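# Load the gear blank into the gear shaper's chuck

## Task

Place the gear blank inside the gear shaper's chuck, so that it stays seated there once the robot lets go.

## Robot and tools

Robot: two arms of the same model, left_arm and right_arm, each with a two-finger parallel gripper and a wrist camera. In the scene frame, left_arm's base sits near (0, +0.27, 0) m and right_arm's near (0, -0.29, 0) m. The scene origin is level with the table top, midway between the arms. +x points out over the table, +y toward left_arm, +z up. The arm names do not match image sides.

Frames: each arm reports its hand pose (end_effector_position in metres, end_effector_quat_wxyz) in its own base frame. These bases are nearly level with the scene frame. Fixed cameras and the table use the scene frame. Motion offsets are taken along the axes of that arm's current Hand target. The gripper's fingers point along its +z and open and close along its y. The reported position is the point between the finger pads, about 1 cm short of the tips. Reported poses can be off by a few centimetres, more at long reach.

Command rows: every moving command is built from rows of 14 numbers, each in [-1, 1]. The first 7 are for left_arm, the last 7 for right_arm: dx, dy, dz, rx, ry, rz, opening. dx..rz are an offset, not a pose, counted from that arm's Hand target as it stood when the action or move began. A value of 1.0 means 0.6 m or 180 degrees. rx, ry, rz form a single rotation vector. Opening is absolute: +1 is fully open (0.093 m) and -1 is closed. Both arms need their numbers even if only one moves. To keep an arm where it is, send six zeros for its pose and its current opening; a 0 for opening means half closed. The controller limits each step's rotation to 40 degrees from the measured orientation.

execute_actions(actions, cameras): actions is a list of actions. Each action is up to 15 rows, one per 1/30 s control step; a short action repeats its last row. Every row in an action counts from the same start pose, but each new action starts from the updated Hand target, so repeated offsets add up. An empty actions list returns camera images and full status. cameras is a list of names, ["all"] or [].

move(target, speed, blend, opening_speed, grip_force, blocking, cameras): target is one 14-number row, or a list of up to 15 such rows. All rows are offsets from the Hand targets at the move's start, not chained. speed is in m/s, 0.002 to 2.9, default 0.25; turning is capped at twice that in rad/s. blend, in metres, rounds corners between listed targets; 0 stops at each one. opening_speed is per second on the -1..+1 scale, at least 0.2. grip_force is newtons per finger pad, 10 to 50; it persists, and lower values close slowly. blocking=false returns after about 0.5 s while the move keeps running. Paths are straight, do not avoid obstacles and last at most 10 s. Avoid paths that pass close to an arm's own base. The result adds a "move:" line giving the outcome: done, off_target, moving, held or fault, plus limits such as paced or held. Neither done nor off_target says whether anything is touched.

wait(seconds 0-10): lets time pass with the last commands held. stop(): brakes a running move. zoom_image(camera, region [x0,y0,x1,y1] in pixels, at most 504x504): a closer view of the newest image from one camera. read_manual(section): licence text only. finished_scene(scene): ends the scene for good; call it only when the blank sits in the chuck unaided.

Cameras: cam_head_left, cam_head_right (a stereo pair on a beam behind the arms), cam_high, cam_low, cam_left_wrist, cam_right_wrist, all 896x504. Calibrations are approximate.

Result lines: Hand target is the last commanded pose after clipping; the next offsets count from it. The gripper often stops short of it because of friction and weight, and may sag or tilt. Check position and orientation after moves, then correct with an offset. grip_measured is the finger motor's position on the opening scale. The pads meet at about -0.94, and each millimetre of object width adds about 0.0208. To grip a rigid object firmly, send roughly 0.24 below the reading for its width and keep sending it while holding. To release, send a value well above that reading. Joint positions end with the finger opening in metres. Joint velocities may show "within noise". Joint torques include the arm's own weight. Tool commands shows what each tool is currently being sent.

Avoid: dropping the blank or letting it fall off the table, releasing it while it moves, and fast impacts with the machine, the table, or the bar, plate and rail behind the bases. Do not let the arms, grippers or wrist cameras touch each other, and do not let one gripper close on the other's fingers. Pressing against something that stops an arm keeps loading it; command the target back past the gripper to relieve it. Long holds, outstretched poses and unreachable targets heat motors: MOTOR HOT appears at 75 °C, and at 90 °C the arm folds and idles. Loose objects may get small random pushes.

Each tool is called by a JSON object that holds its "api" and its "payload", one argument or row to a line.

## Session

{"api": "execute_actions", "payload": {
  "actions": []
}}

Scene clock: 0.00 s.
left_arm: end_effector_position=(+0.3357, -0.0926, +0.2641) grip_measured=+1.000 end_effector_quat_wxyz=(+0.471, +0.026, +0.881, +0.024) | right_arm: end_effector_position=(+0.3683, +0.2786, +0.3925) grip_measured=+1.000 end_effector_quat_wxyz=(+0.549, -0.174, +0.795, +0.191)
Joint positions: left_arm=[-0.454 1.145 1.096 -0.594 -0.39 -0.198 0.093] | right_arm=[0.699 1.494 1.638 -0.477 0.141 0.167 0.093]
Joint velocities: within noise
Joint torques (N m): no reading
Motor temperatures (°C): left_arm=[26 32 31 29 23 26 23] | right_arm=[23 32 32 33 25 26 26]
Heat: left arm: 32 °C; right arm: 33 °C.
Hand target: left_arm +0.3361, -0.0938, +0.2652; +0.471, +0.027, +0.881, +0.022 | right_arm +0.3655, +0.2775, +0.4019; +0.557, -0.173, +0.789, +0.196
Tool commands: left_gripper/opening=+1.0 right_gripper/opening=+1.0

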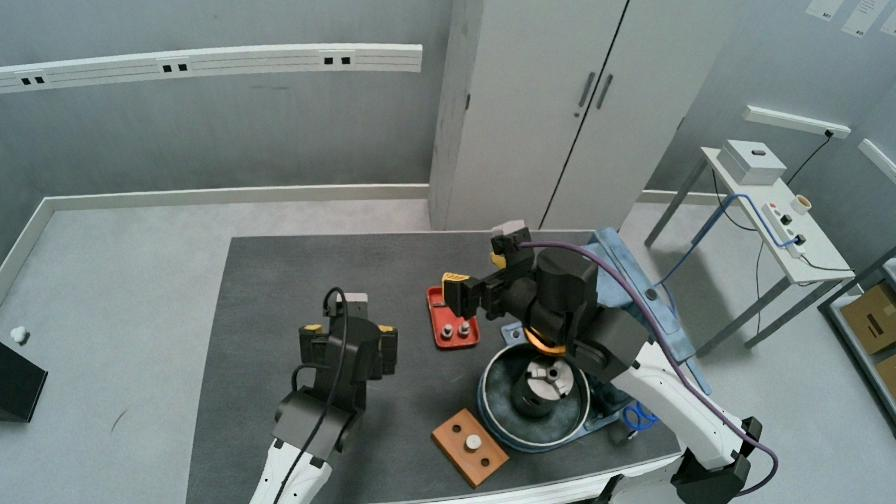

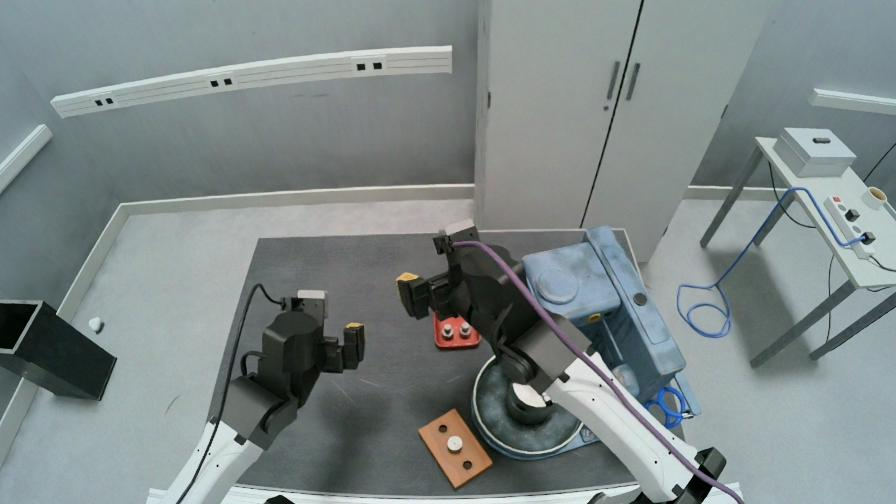

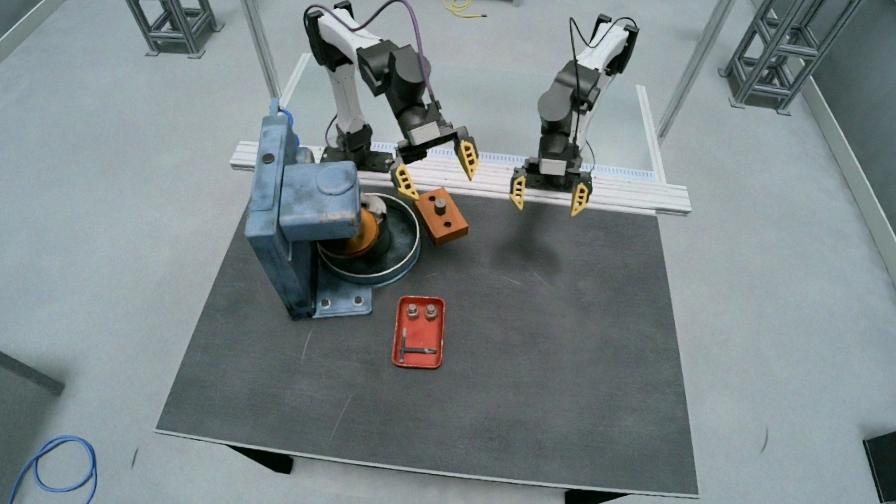

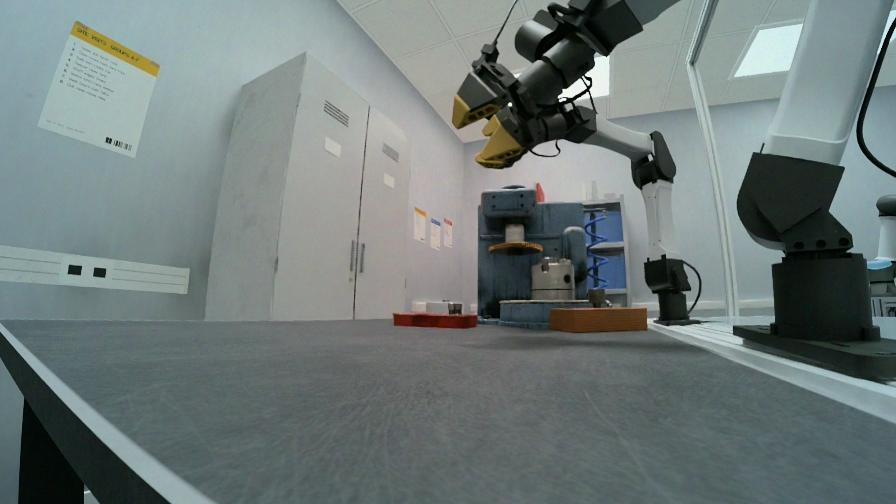

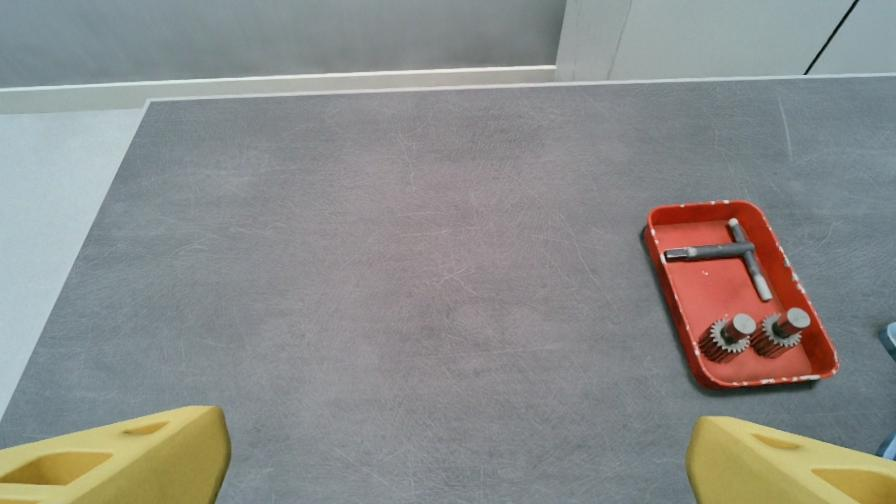

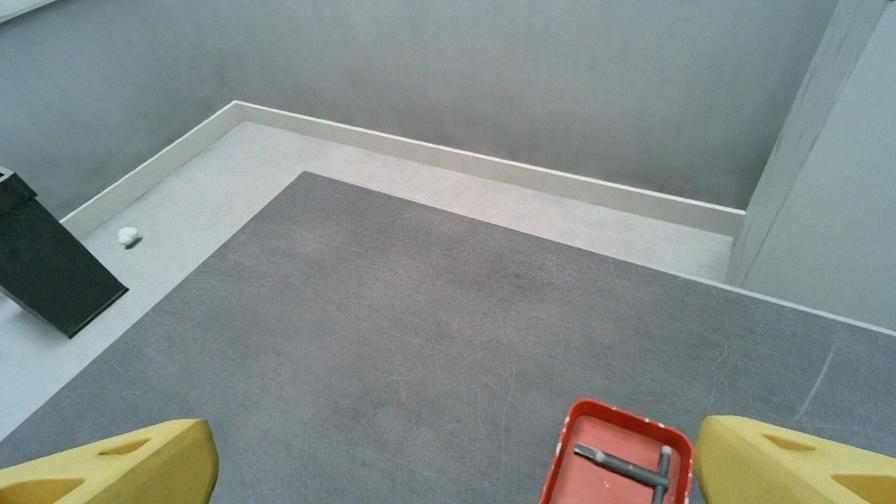

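{"api": "zoom_image", "payload": {
  "camera": "cam_head_left",
  "region": [400, 300, 660, 500]
}}

{"api": "zoom_image", "payload": {
  "camera": "cam_high",
  "region": [230, 130, 490, 380]
}}

{"api": "zoom_image", "payload": {
  "camera": "cam_low",
  "region": [380, 170, 680, 350]
}}

{"api": "zoom_image", "payload": {
  "camera": "cam_head_right",
  "region": [400, 300, 660, 500]
}}

Scaled by 1.938 from the camera's 896x504 image, which has a finer 1280x720 frame.

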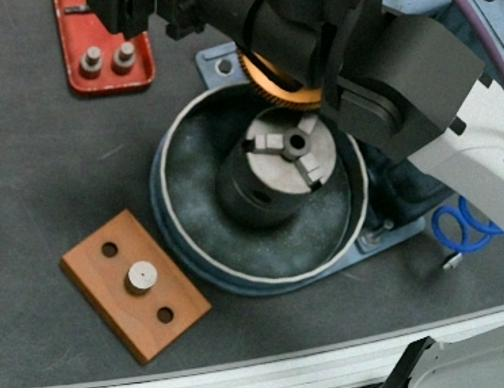

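Scaled by 1.938 from the camera's 896x504 image, which has a finer 1280x720 frame.

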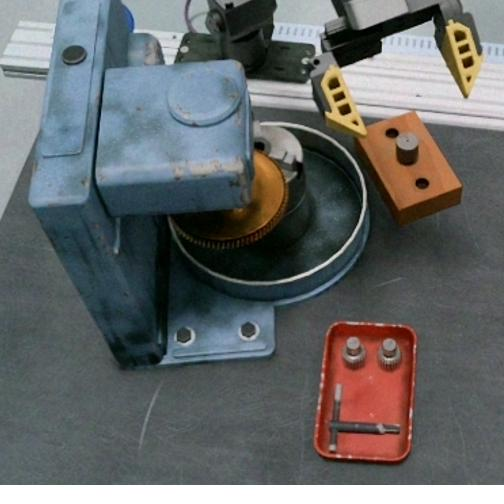

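Scaled by 1.680 from the camera's 896x504 image, which has a finer 1280x720 frame.

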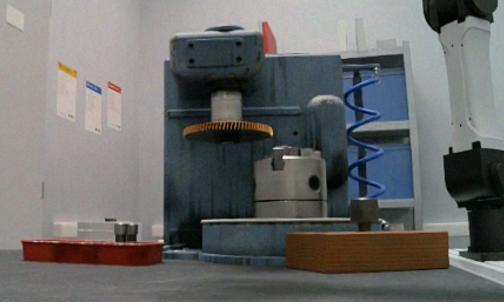

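Scaled by 1.938 from the camera's 896x504 image, which has a finer 1280x720 frame.

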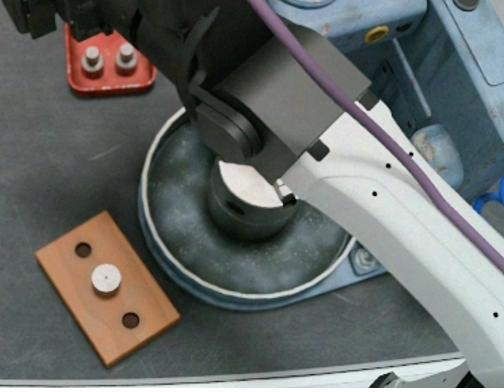

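{"api": "move", "payload": {
  "target": [0,0,0,0,0,0,1, 0.4238,0.0927,-0.175,-0.098,0.184,-0.1106,0.2],
  "speed": 0.3,
  "cameras": ["all"]
}}

Scene clock: 77.77 s.
left_arm: end_effector_position=(+0.3357, -0.0926, +0.2641) grip_measured=+1.000 end_effector_quat_wxyz=(+0.471, +0.026, +0.881, +0.024) | right_arm: end_effector_position=(+0.1777, +0.2616, +0.2019) grip_measured=+0.201 end_effector_quat_wxyz=(+0.309, -0.427, +0.835, +0.156)
Joint positions: left_arm=[-0.454 1.145 1.096 -0.594 -0.39 -0.198 0.093] | right_arm=[0.992 1.136 1.028 -0.756 0.033 0.034 0.055]
Joint torques (N m): left_arm=[-0.03 -3.12 7.23 2.16 -0.13 0.09] | right_arm=[0.28 -4.6 5.85 1.94 0.02 -0.11]
Motor temperatures (°C): left_arm=[26 32 36 35 23 26 23] | right_arm=[23 36 39 40 25 25 26]
Heat: left arm: 36 °C; right arm: 40 °C.
Hand target: left_arm +0.3361, -0.0938, +0.2652; +0.471, +0.027, +0.881, +0.022 | right_arm +0.1716, +0.2590, +0.1998; +0.303, -0.434, +0.834, +0.158
Off the commanded pose: left_arm 0.002 m, 0 deg | right_arm 0.007 m, 1 deg.
move: done
camera_calibration:
cam_right_wrist: T_world_to_cam=[[0.801221, -0.598325, -0.00725345, 0.0158182], [-0.57832, -0.771206, -0.26606, 0.397529], [0.153596, 0.217367, -0.963929, 0.196031], [0, 0, 0, 1]] pos_world=[0.187115, 0.27343, 0.294841]

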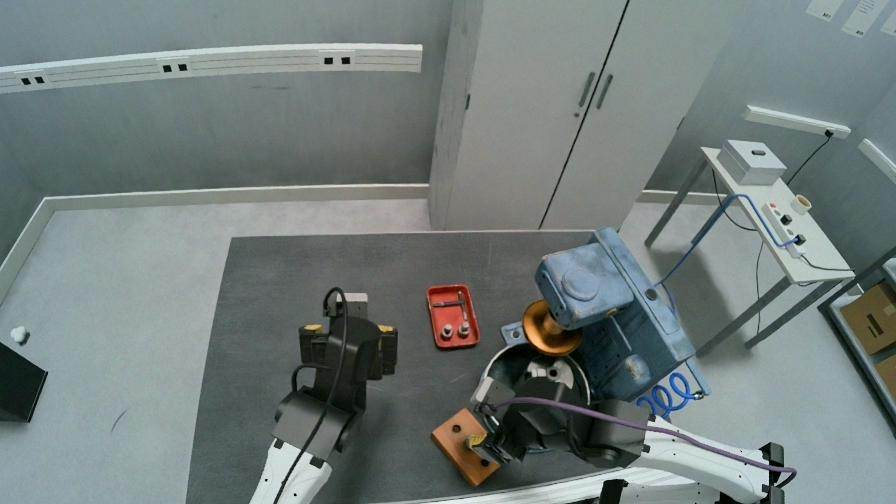

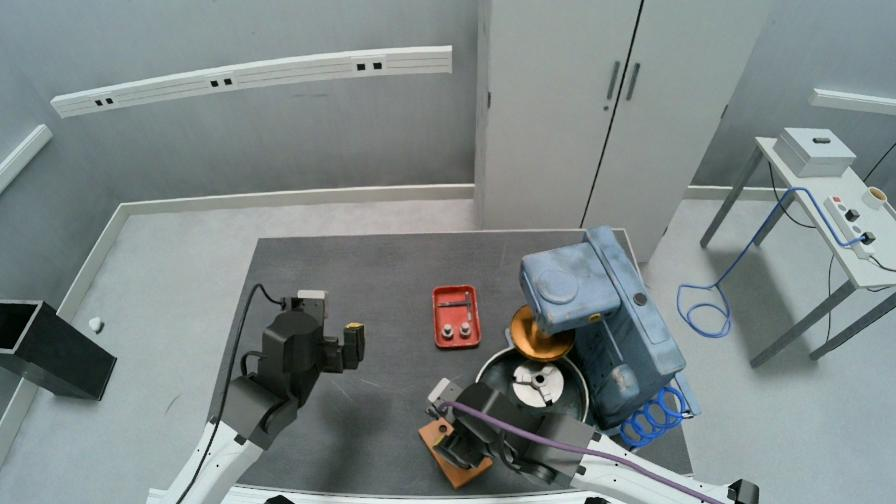

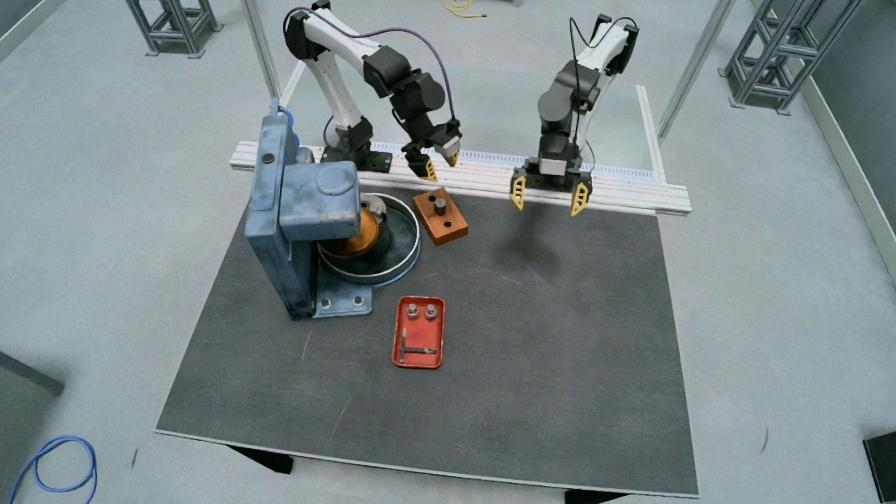

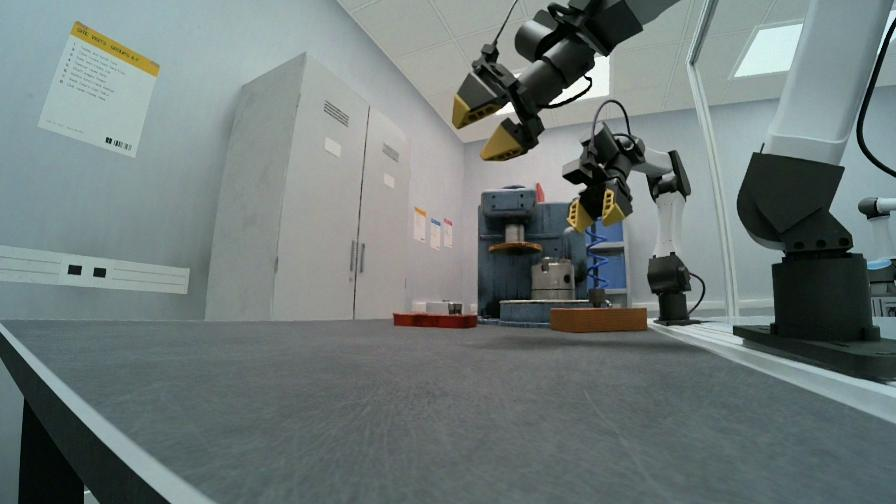

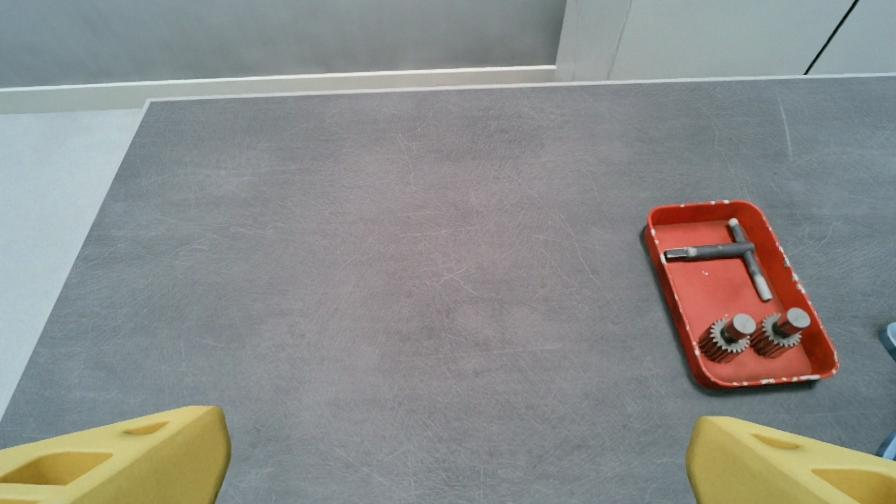

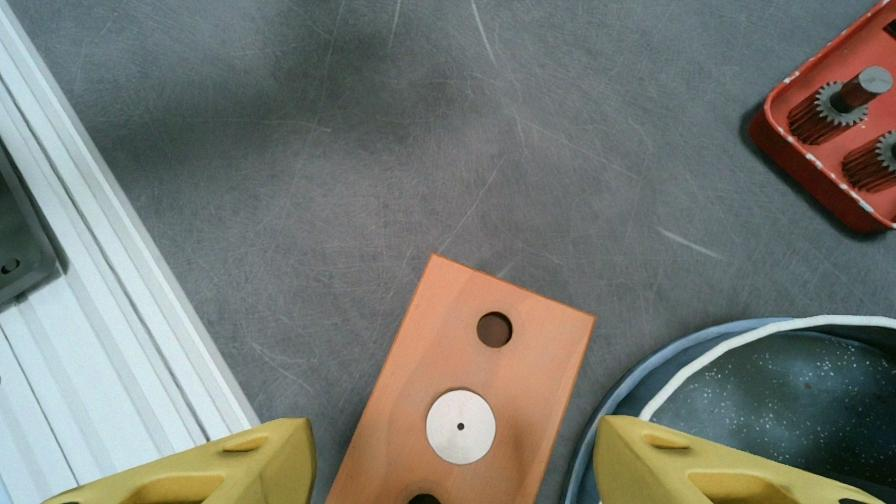

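{"api": "move", "payload": {
  "target": [0,0,0,0,0,0,1, 0.1113,-0.007,0.128,0,0,0,0.2],
  "speed": 0.2,
  "cameras": ["cam_right_wrist","cam_low","cam_head_right"]
}}

{"api": "zoom_image", "payload": {
  "camera": "cam_low",
  "region": [470, 190, 690, 350]
}}

{"api": "zoom_image", "payload": {
  "camera": "cam_head_right",
  "region": [400, 280, 640, 500]
}}

Scene clock: 93.80 s.
left_arm: end_effector_position=(+0.3357, -0.0926, +0.2641) grip_measured=+1.000 end_effector_quat_wxyz=(+0.471, +0.026, +0.881, +0.024) | right_arm: end_effector_position=(+0.1728, +0.2534, +0.1010) grip_measured=+0.201 end_effector_quat_wxyz=(+0.302, -0.432, +0.836, +0.153)
Joint positions: left_arm=[-0.454 1.145 1.096 -0.594 -0.39 -0.198 0.093] | right_arm=[0.987 1.135 0.635 -0.38 0.026 0.023 0.055]
Joint torques (N m): left_arm=[-0.06 -3.04 7.25 2.16 -0.13 0.09] | right_arm=[-1.01 -2.47 5.7 2.38 -0.06 -0.15]
Heat: left arm: 36 °C; right arm: 40 °C.
Hand target: left_arm +0.3361, -0.0938, +0.2652; +0.471, +0.027, +0.881, +0.022 | right_arm +0.1741, +0.2552, +0.0981; +0.303, -0.434, +0.834, +0.158
Off the commanded pose: left_arm 0.002 m, 0 deg | right_arm 0.004 m, 1 deg.
move: done
camera_calibration:
cam_right_wrist: T_world_to_cam=[[0.806027, -0.591861, -0.00455236, 0.0113316], [-0.574041, -0.779839, -0.249656, 0.361229], [0.144211, 0.203842, -0.968324, 0.106802], [0, 0, 0, 1]] pos_world=[0.182825, 0.266637, 0.193653]
Images, in order (width x height): cam_head_right 896x504, cam_low 896x504, cam_right_wrist 896x504.

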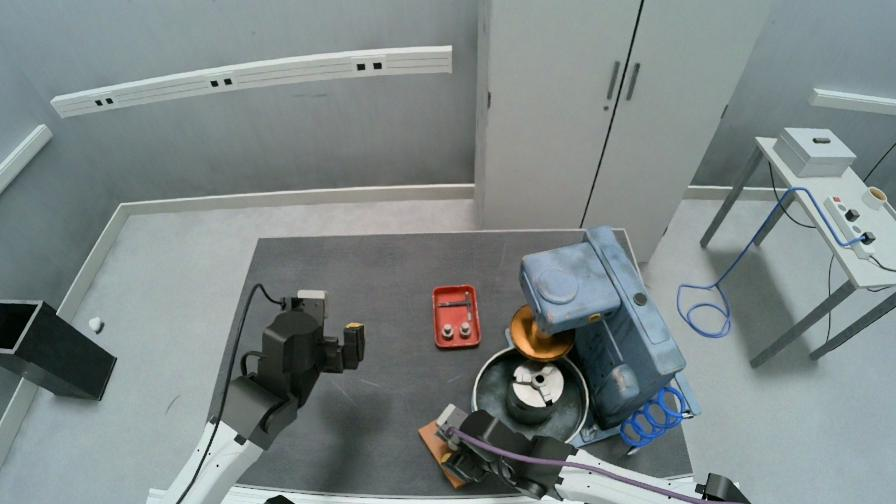

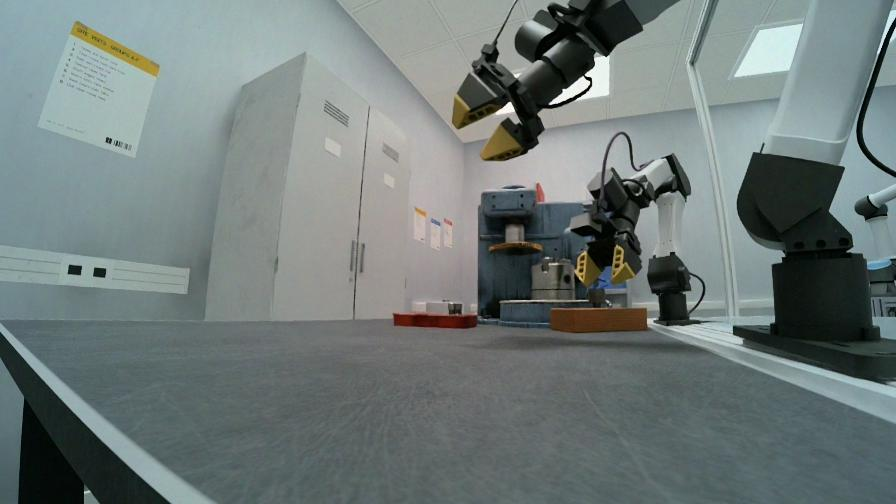

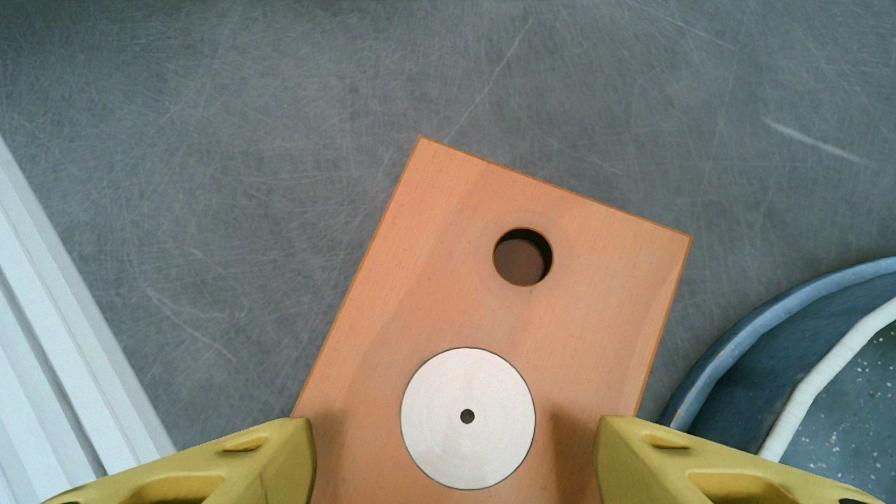

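Scaled by 2.291 from the camera's 896x504 image, which has a finer 1280x720 frame.

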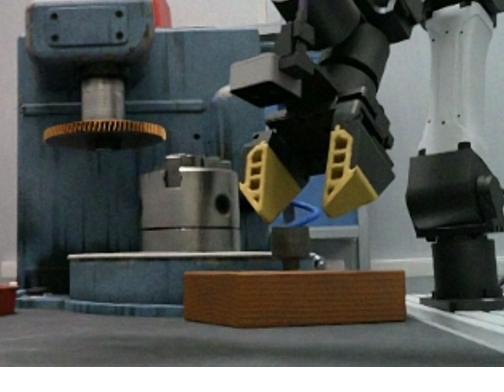

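Scaled by 2.100 from the camera's 896x504 image, which has a finer 1280x720 frame.

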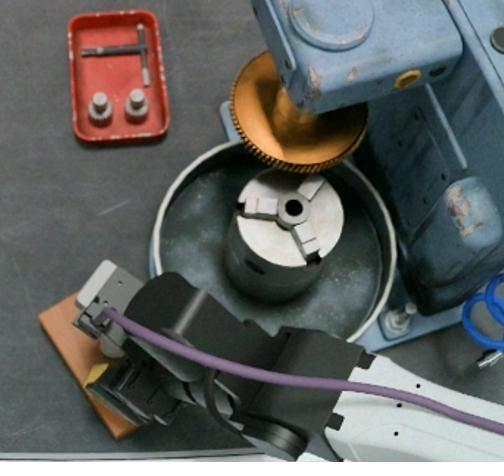

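{"api": "move", "payload": {
  "target": [
    [0,0,0,0,0,0,1, 0.0092,-0.0063,0.0317,0,0,0,0.2],
    [0,0,0,0,0,0,1, 0.0092,-0.0063,0.0317,0,0,0,-0.65]
  ],
  "speed": 0.1,
  "opening_speed": 0.8,
  "cameras": ["cam_right_wrist","cam_low"]
}}

{"api": "zoom_image", "payload": {
  "camera": "cam_low",
  "region": [540, 230, 680, 350]
}}

Scene clock: 109.00 s.
left_arm: end_effector_position=(+0.3357, -0.0926, +0.2641) grip_measured=+1.000 end_effector_quat_wxyz=(+0.471, +0.026, +0.881, +0.024) | right_arm: end_effector_position=(+0.1806, +0.2581, +0.0821) grip_measured=-0.480 end_effector_quat_wxyz=(+0.300, -0.433, +0.836, +0.152)
Joint positions: left_arm=[-0.454 1.145 1.096 -0.594 -0.39 -0.198 0.093] | right_arm=[0.968 1.206 0.599 -0.276 0.014 0.008 0.022]
Joint torques (N m): left_arm=[-0.06 -3.11 7.25 2.16 -0.14 0.08] | right_arm=[-1.1 -3.08 5.42 2.42 -0.06 -0.1]
Heat: left arm: 36 °C; right arm: 40 °C.
Hand target: left_arm +0.3361, -0.0938, +0.2652; +0.471, +0.027, +0.881, +0.022 | right_arm +0.1817, +0.2595, +0.0800; +0.303, -0.434, +0.834, +0.158
Off the commanded pose: left_arm 0.002 m, 0 deg | right_arm 0.003 m, 1 deg.
move: done
camera_calibration:
cam_right_wrist: T_world_to_cam=[[0.806415, -0.591333, -0.00446027, 0.00752279], [-0.573994, -0.780911, -0.246391, 0.364716], [0.142216, 0.201254, -0.96916, 0.0875589], [0, 0, 0, 1]] pos_world=[0.190826, 0.271638, 0.174755]
Images, in order (width x height): cam_low 896x504, cam_right_wrist 896x504.

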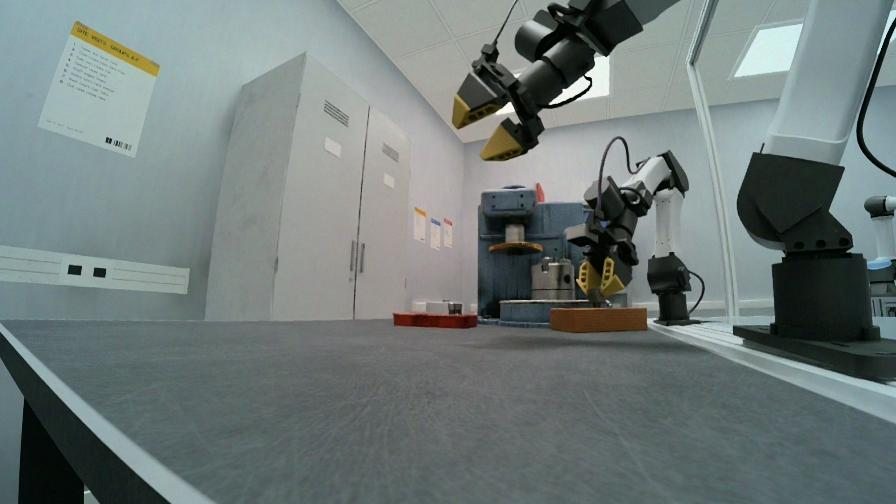

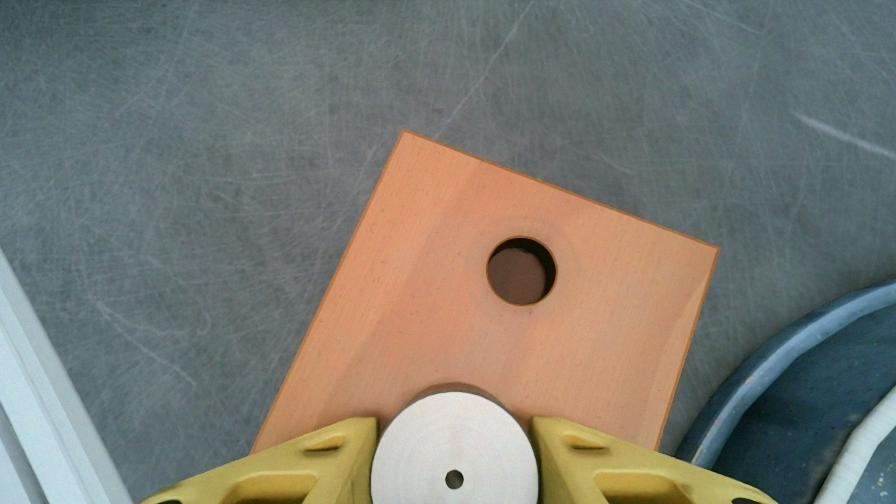

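Scaled by 3.600 from the camera's 896x504 image, which has a finer 1280x720 frame.

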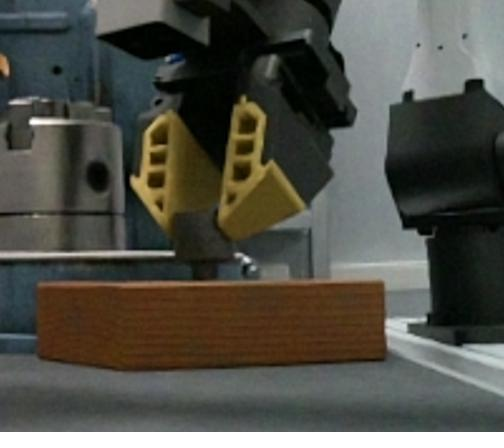

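{"api": "move", "payload": {
  "target": [
    [0,0,0,0,0,0,1, 0,0,0,0,0,0,0.0],
    [0,0,0,0,0,0,1, 0,0,0,0,-0.0667,0,0.0],
    [0,0,0,0,0,0,1, 0,0,0,0,-0.0667,0,-0.7]
  ],
  "speed": 0.15,
  "opening_speed": 0.8,
  "cameras": ["cam_right_wrist"]
}}

{"api": "move", "payload": {
  "target": [0,0,0,0,0,0,1, -0.1642,0,-0.2328,0,0,0,-0.7],
  "speed": 0.15,
  "cameras": ["cam_right_wrist","cam_low","cam_high"]
}}

{"api": "zoom_image", "payload": {
  "camera": "cam_low",
  "region": [460, 150, 700, 340]
}}

{"api": "zoom_image", "payload": {
  "camera": "cam_high",
  "region": [230, 110, 490, 310]
}}

Scene clock: 145.27 s.
left_arm: end_effector_position=(+0.3357, -0.0926, +0.2641) grip_measured=+1.000 end_effector_quat_wxyz=(+0.471, +0.026, +0.881, +0.024) | right_arm: end_effector_position=(+0.1805, +0.2581, +0.0769) grip_measured=-0.478 end_effector_quat_wxyz=(+0.379, -0.416, +0.804, +0.194)
Joint positions: left_arm=[-0.454 1.145 1.096 -0.594 -0.39 -0.198 0.093] | right_arm=[0.968 1.127 0.39 0.045 0.013 0.007 0.022]
Joint torques (N m): left_arm=[-0.02 -3.1 7.25 2.16 -0.13 0.09] | right_arm=[-1.06 -3.43 5.35 2.84 -0.04 -0.13]
Heat: left arm: 37 °C; right arm: 41 °C.
Hand target: left_arm +0.3361, -0.0938, +0.2652; +0.471, +0.027, +0.881, +0.022 | right_arm +0.1817, +0.2596, +0.0800; +0.389, -0.415, +0.797, +0.202
Off the commanded pose: left_arm 0.002 m, 0 deg | right_arm 0.004 m, 2 deg.
move: done
camera_calibration:
cam_right_wrist: T_world_to_cam=[[0.807797, -0.589388, -0.00930831, 0.00719793], [-0.536375, -0.728407, -0.426291, 0.356863], [0.244471, 0.349349, -0.904538, 0.0208293], [0, 0, 0, 1]] pos_world=[0.180506, 0.256907, 0.171035]
Images, in order (width x height): cam_right_wrist 896x504.

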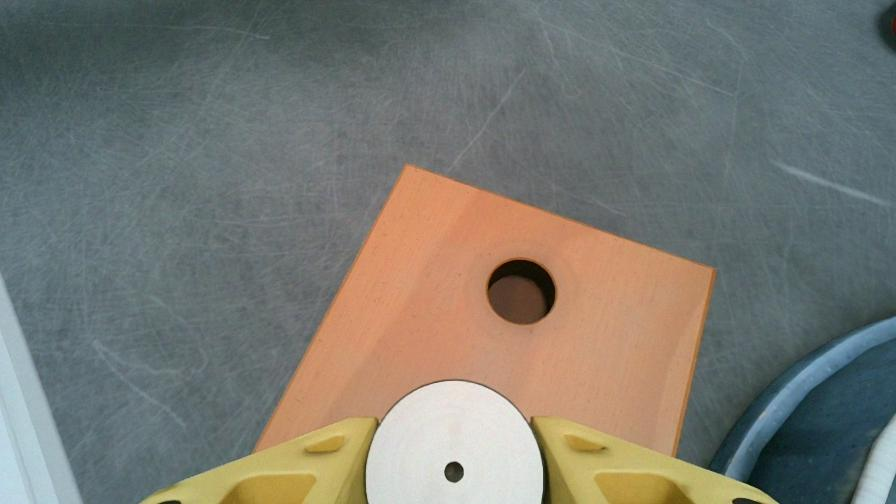

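Scene clock: 147.23 s.
left_arm: end_effector_position=(+0.3357, -0.0926, +0.2641) grip_measured=+1.000 end_effector_quat_wxyz=(+0.471, +0.026, +0.881, +0.024) | right_arm: end_effector_position=(+0.1512, +0.2156, +0.2231) grip_measured=-0.492 end_effector_quat_wxyz=(+0.367, -0.419, +0.809, +0.187)
Joint positions: left_arm=[-0.454 1.145 1.096 -0.594 -0.39 -0.198 0.093] | right_arm=[0.968 0.825 0.89 -0.787 0.013 0.007 0.022]
Joint torques (N m): left_arm=[0.01 -3.12 7.27 2.15 -0.13 0.08] | right_arm=[-1.06 -1.91 9.83 2.51 -0.08 -0.11]
Heat: left arm: 37 °C; right arm: 41 °C.
Hand target: left_arm +0.3361, -0.0938, +0.2652; +0.471, +0.027, +0.881, +0.022 | right_arm +0.1533, +0.2191, +0.2436; +0.389, -0.415, +0.797, +0.202
Off the commanded pose: left_arm 0.002 m, 0 deg | right_arm 0.021 m, 3 deg.
move: off_target (right_arm)
camera_calibration:
cam_right_wrist: T_world_to_cam=[[0.807648, -0.589603, -0.00853166, 0.00706476], [-0.543344, -0.738504, -0.399235, 0.369728], [0.22909, 0.327077, -0.916809, 0.184974], [0, 0, 0, 1]] pos_world=[0.152808, 0.216711, 0.317254]
Images, in order (width x height): cam_high 896x504, cam_low 896x504, cam_right_wrist 896x504.

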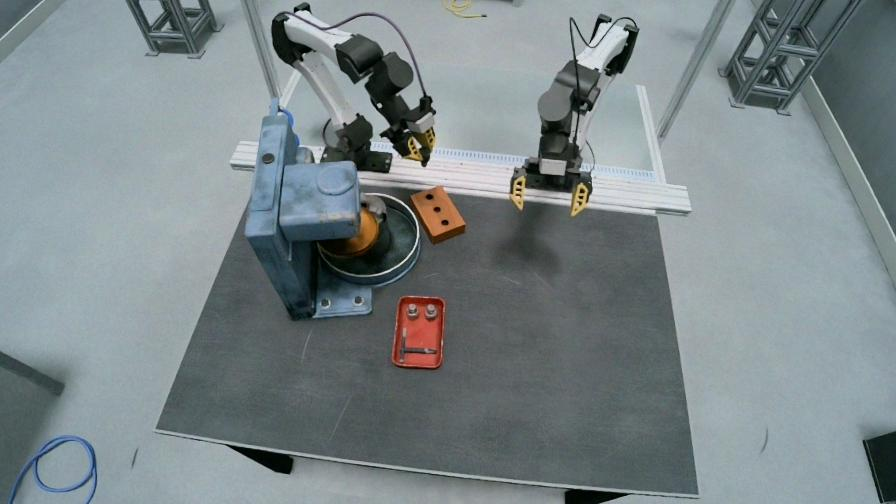

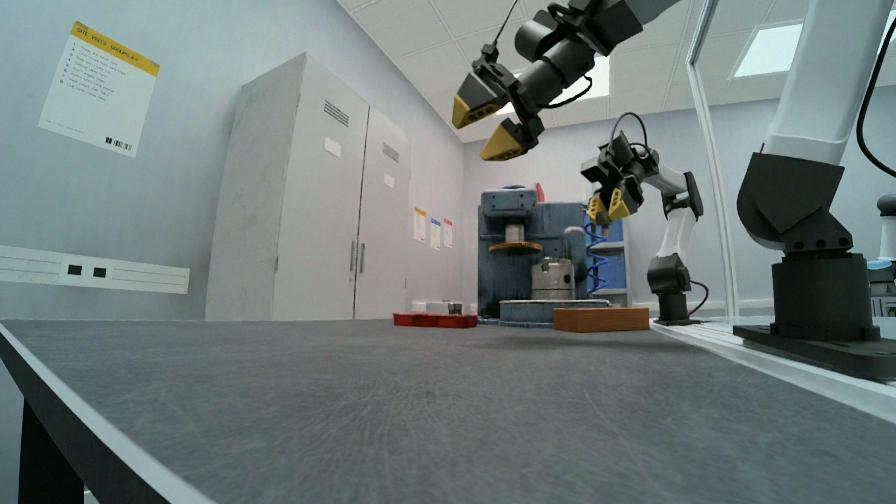

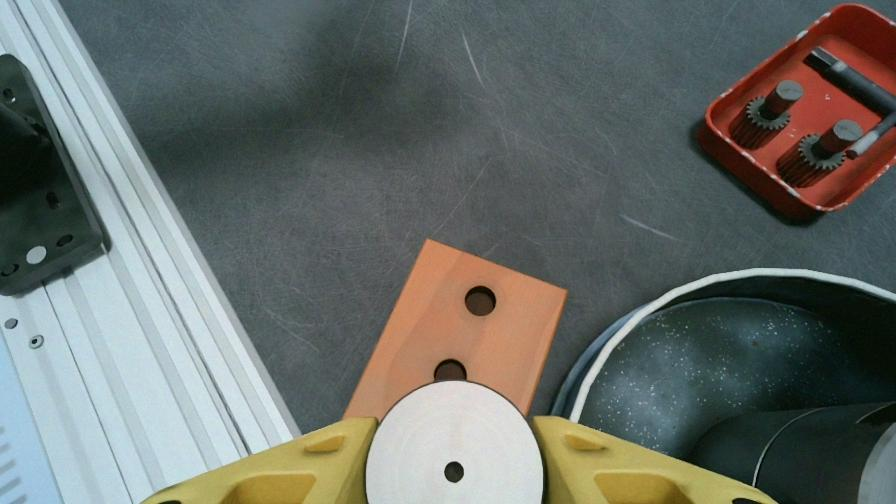

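Scaled by 2.100 from the camera's 896x504 image, which has a finer 1280x720 frame.

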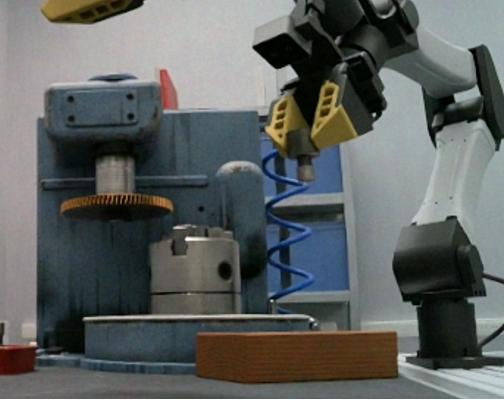

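Scaled by 1.938 from the camera's 896x504 image, which has a finer 1280x720 frame.

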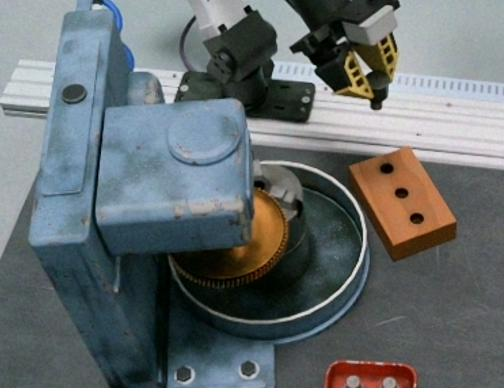

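{"api": "move", "payload": {
  "target": [0,0,0,0,0,0,1, 0.0462,-0.2132,-0.1438,0.1522,0.0041,0.1209,-0.7],
  "speed": 0.2,
  "cameras": ["cam_right_wrist","cam_low","cam_head_left"]
}}

{"api": "zoom_image", "payload": {
  "camera": "cam_right_wrist",
  "region": [350, 150, 650, 450]
}}

{"api": "zoom_image", "payload": {
  "camera": "cam_low",
  "region": [460, 150, 700, 340]
}}

Scene clock: 180.33 s.
left_arm: end_effector_position=(+0.3357, -0.0926, +0.2641) grip_measured=+1.000 end_effector_quat_wxyz=(+0.471, +0.026, +0.881, +0.024) | right_arm: end_effector_position=(+0.2069, +0.0750, +0.2570) grip_measured=-0.492 end_effector_quat_wxyz=(+0.404, -0.156, +0.899, +0.069)
Joint positions: left_arm=[-0.454 1.145 1.096 -0.594 -0.39 -0.198 0.093] | right_arm=[0.356 0.725 1.023 -1.025 0.01 0.008 0.022]
Joint torques (N m): left_arm=[-0.06 -3.06 7.23 2.15 -0.14 0.09] | right_arm=[-1.14 0.02 9.59 2.44 -0.08 -0.13]
Heat: left arm: 37 °C; right arm: 42 °C.
Hand target: left_arm +0.3361, -0.0938, +0.2652; +0.471, +0.027, +0.881, +0.022 | right_arm +0.2093, +0.0760, +0.2749; +0.426, -0.157, +0.888, +0.075
Off the commanded pose: left_arm 0.002 m, 0 deg | right_arm 0.018 m, 3 deg.
move: off_target (right_arm)
camera_calibration:
cam_right_wrist: T_world_to_cam=[[0.323617, -0.946124, -0.0110278, 0.00702047], [-0.870374, -0.293096, -0.395656, 0.34305], [0.371107, 0.137639, -0.918333, 0.234498], [0, 0, 0, 1]] pos_world=[0.209286, 0.0749125, 0.351155]
Images, in order (width x height): cam_head_left 896x504, cam_low 896x504, cam_right_wrist 896x504.

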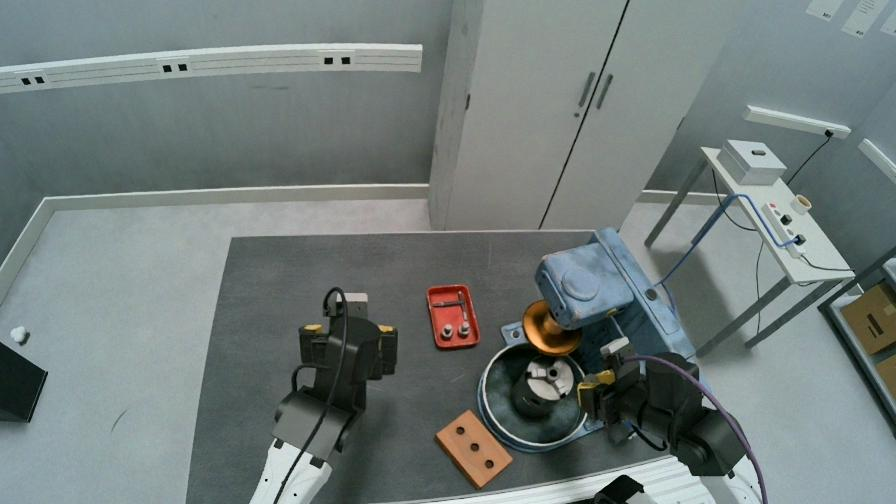

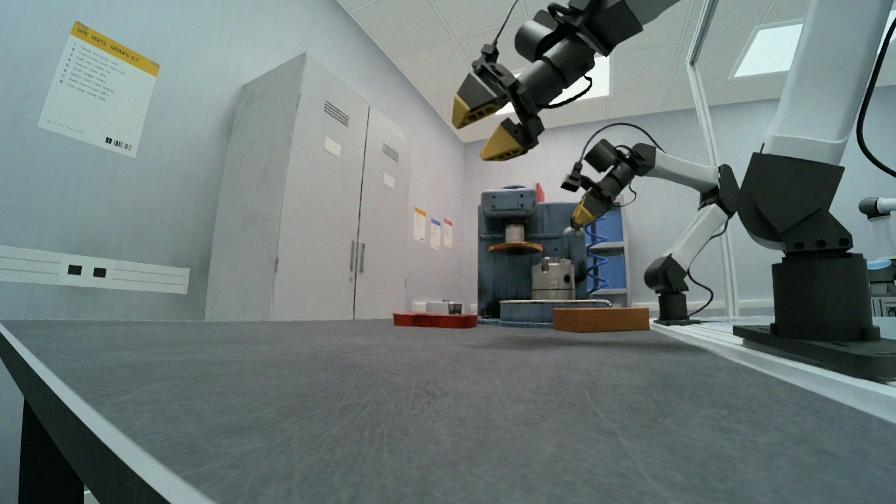

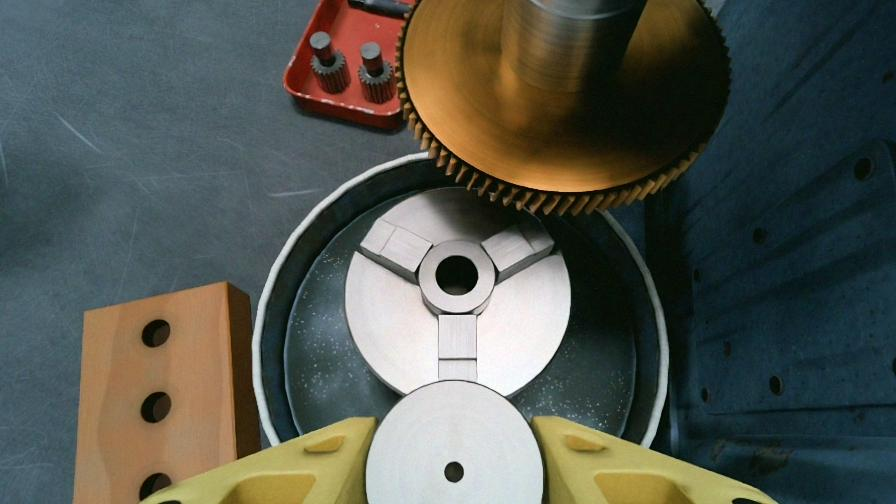

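Scaled by 1.680 from the camera's 896x504 image, which has a finer 1280x720 frame.

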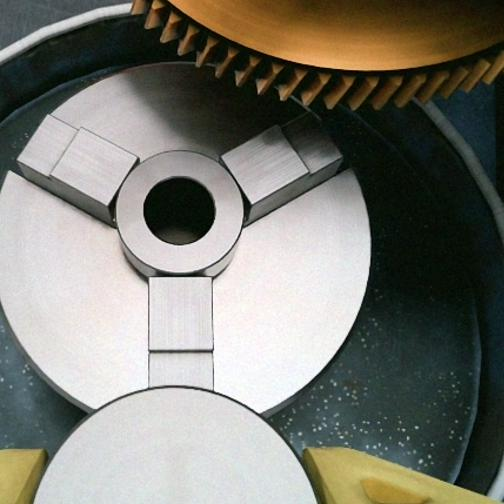

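Scaled by 2.100 from the camera's 896x504 image, which has a finer 1280x720 frame.

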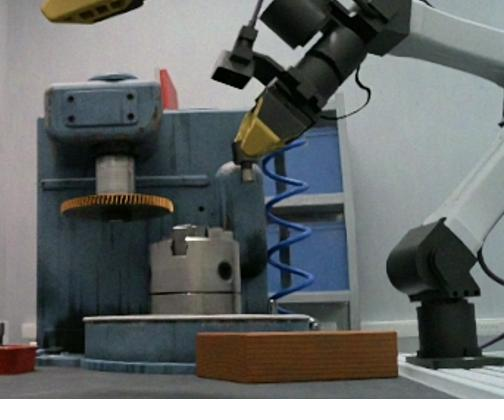

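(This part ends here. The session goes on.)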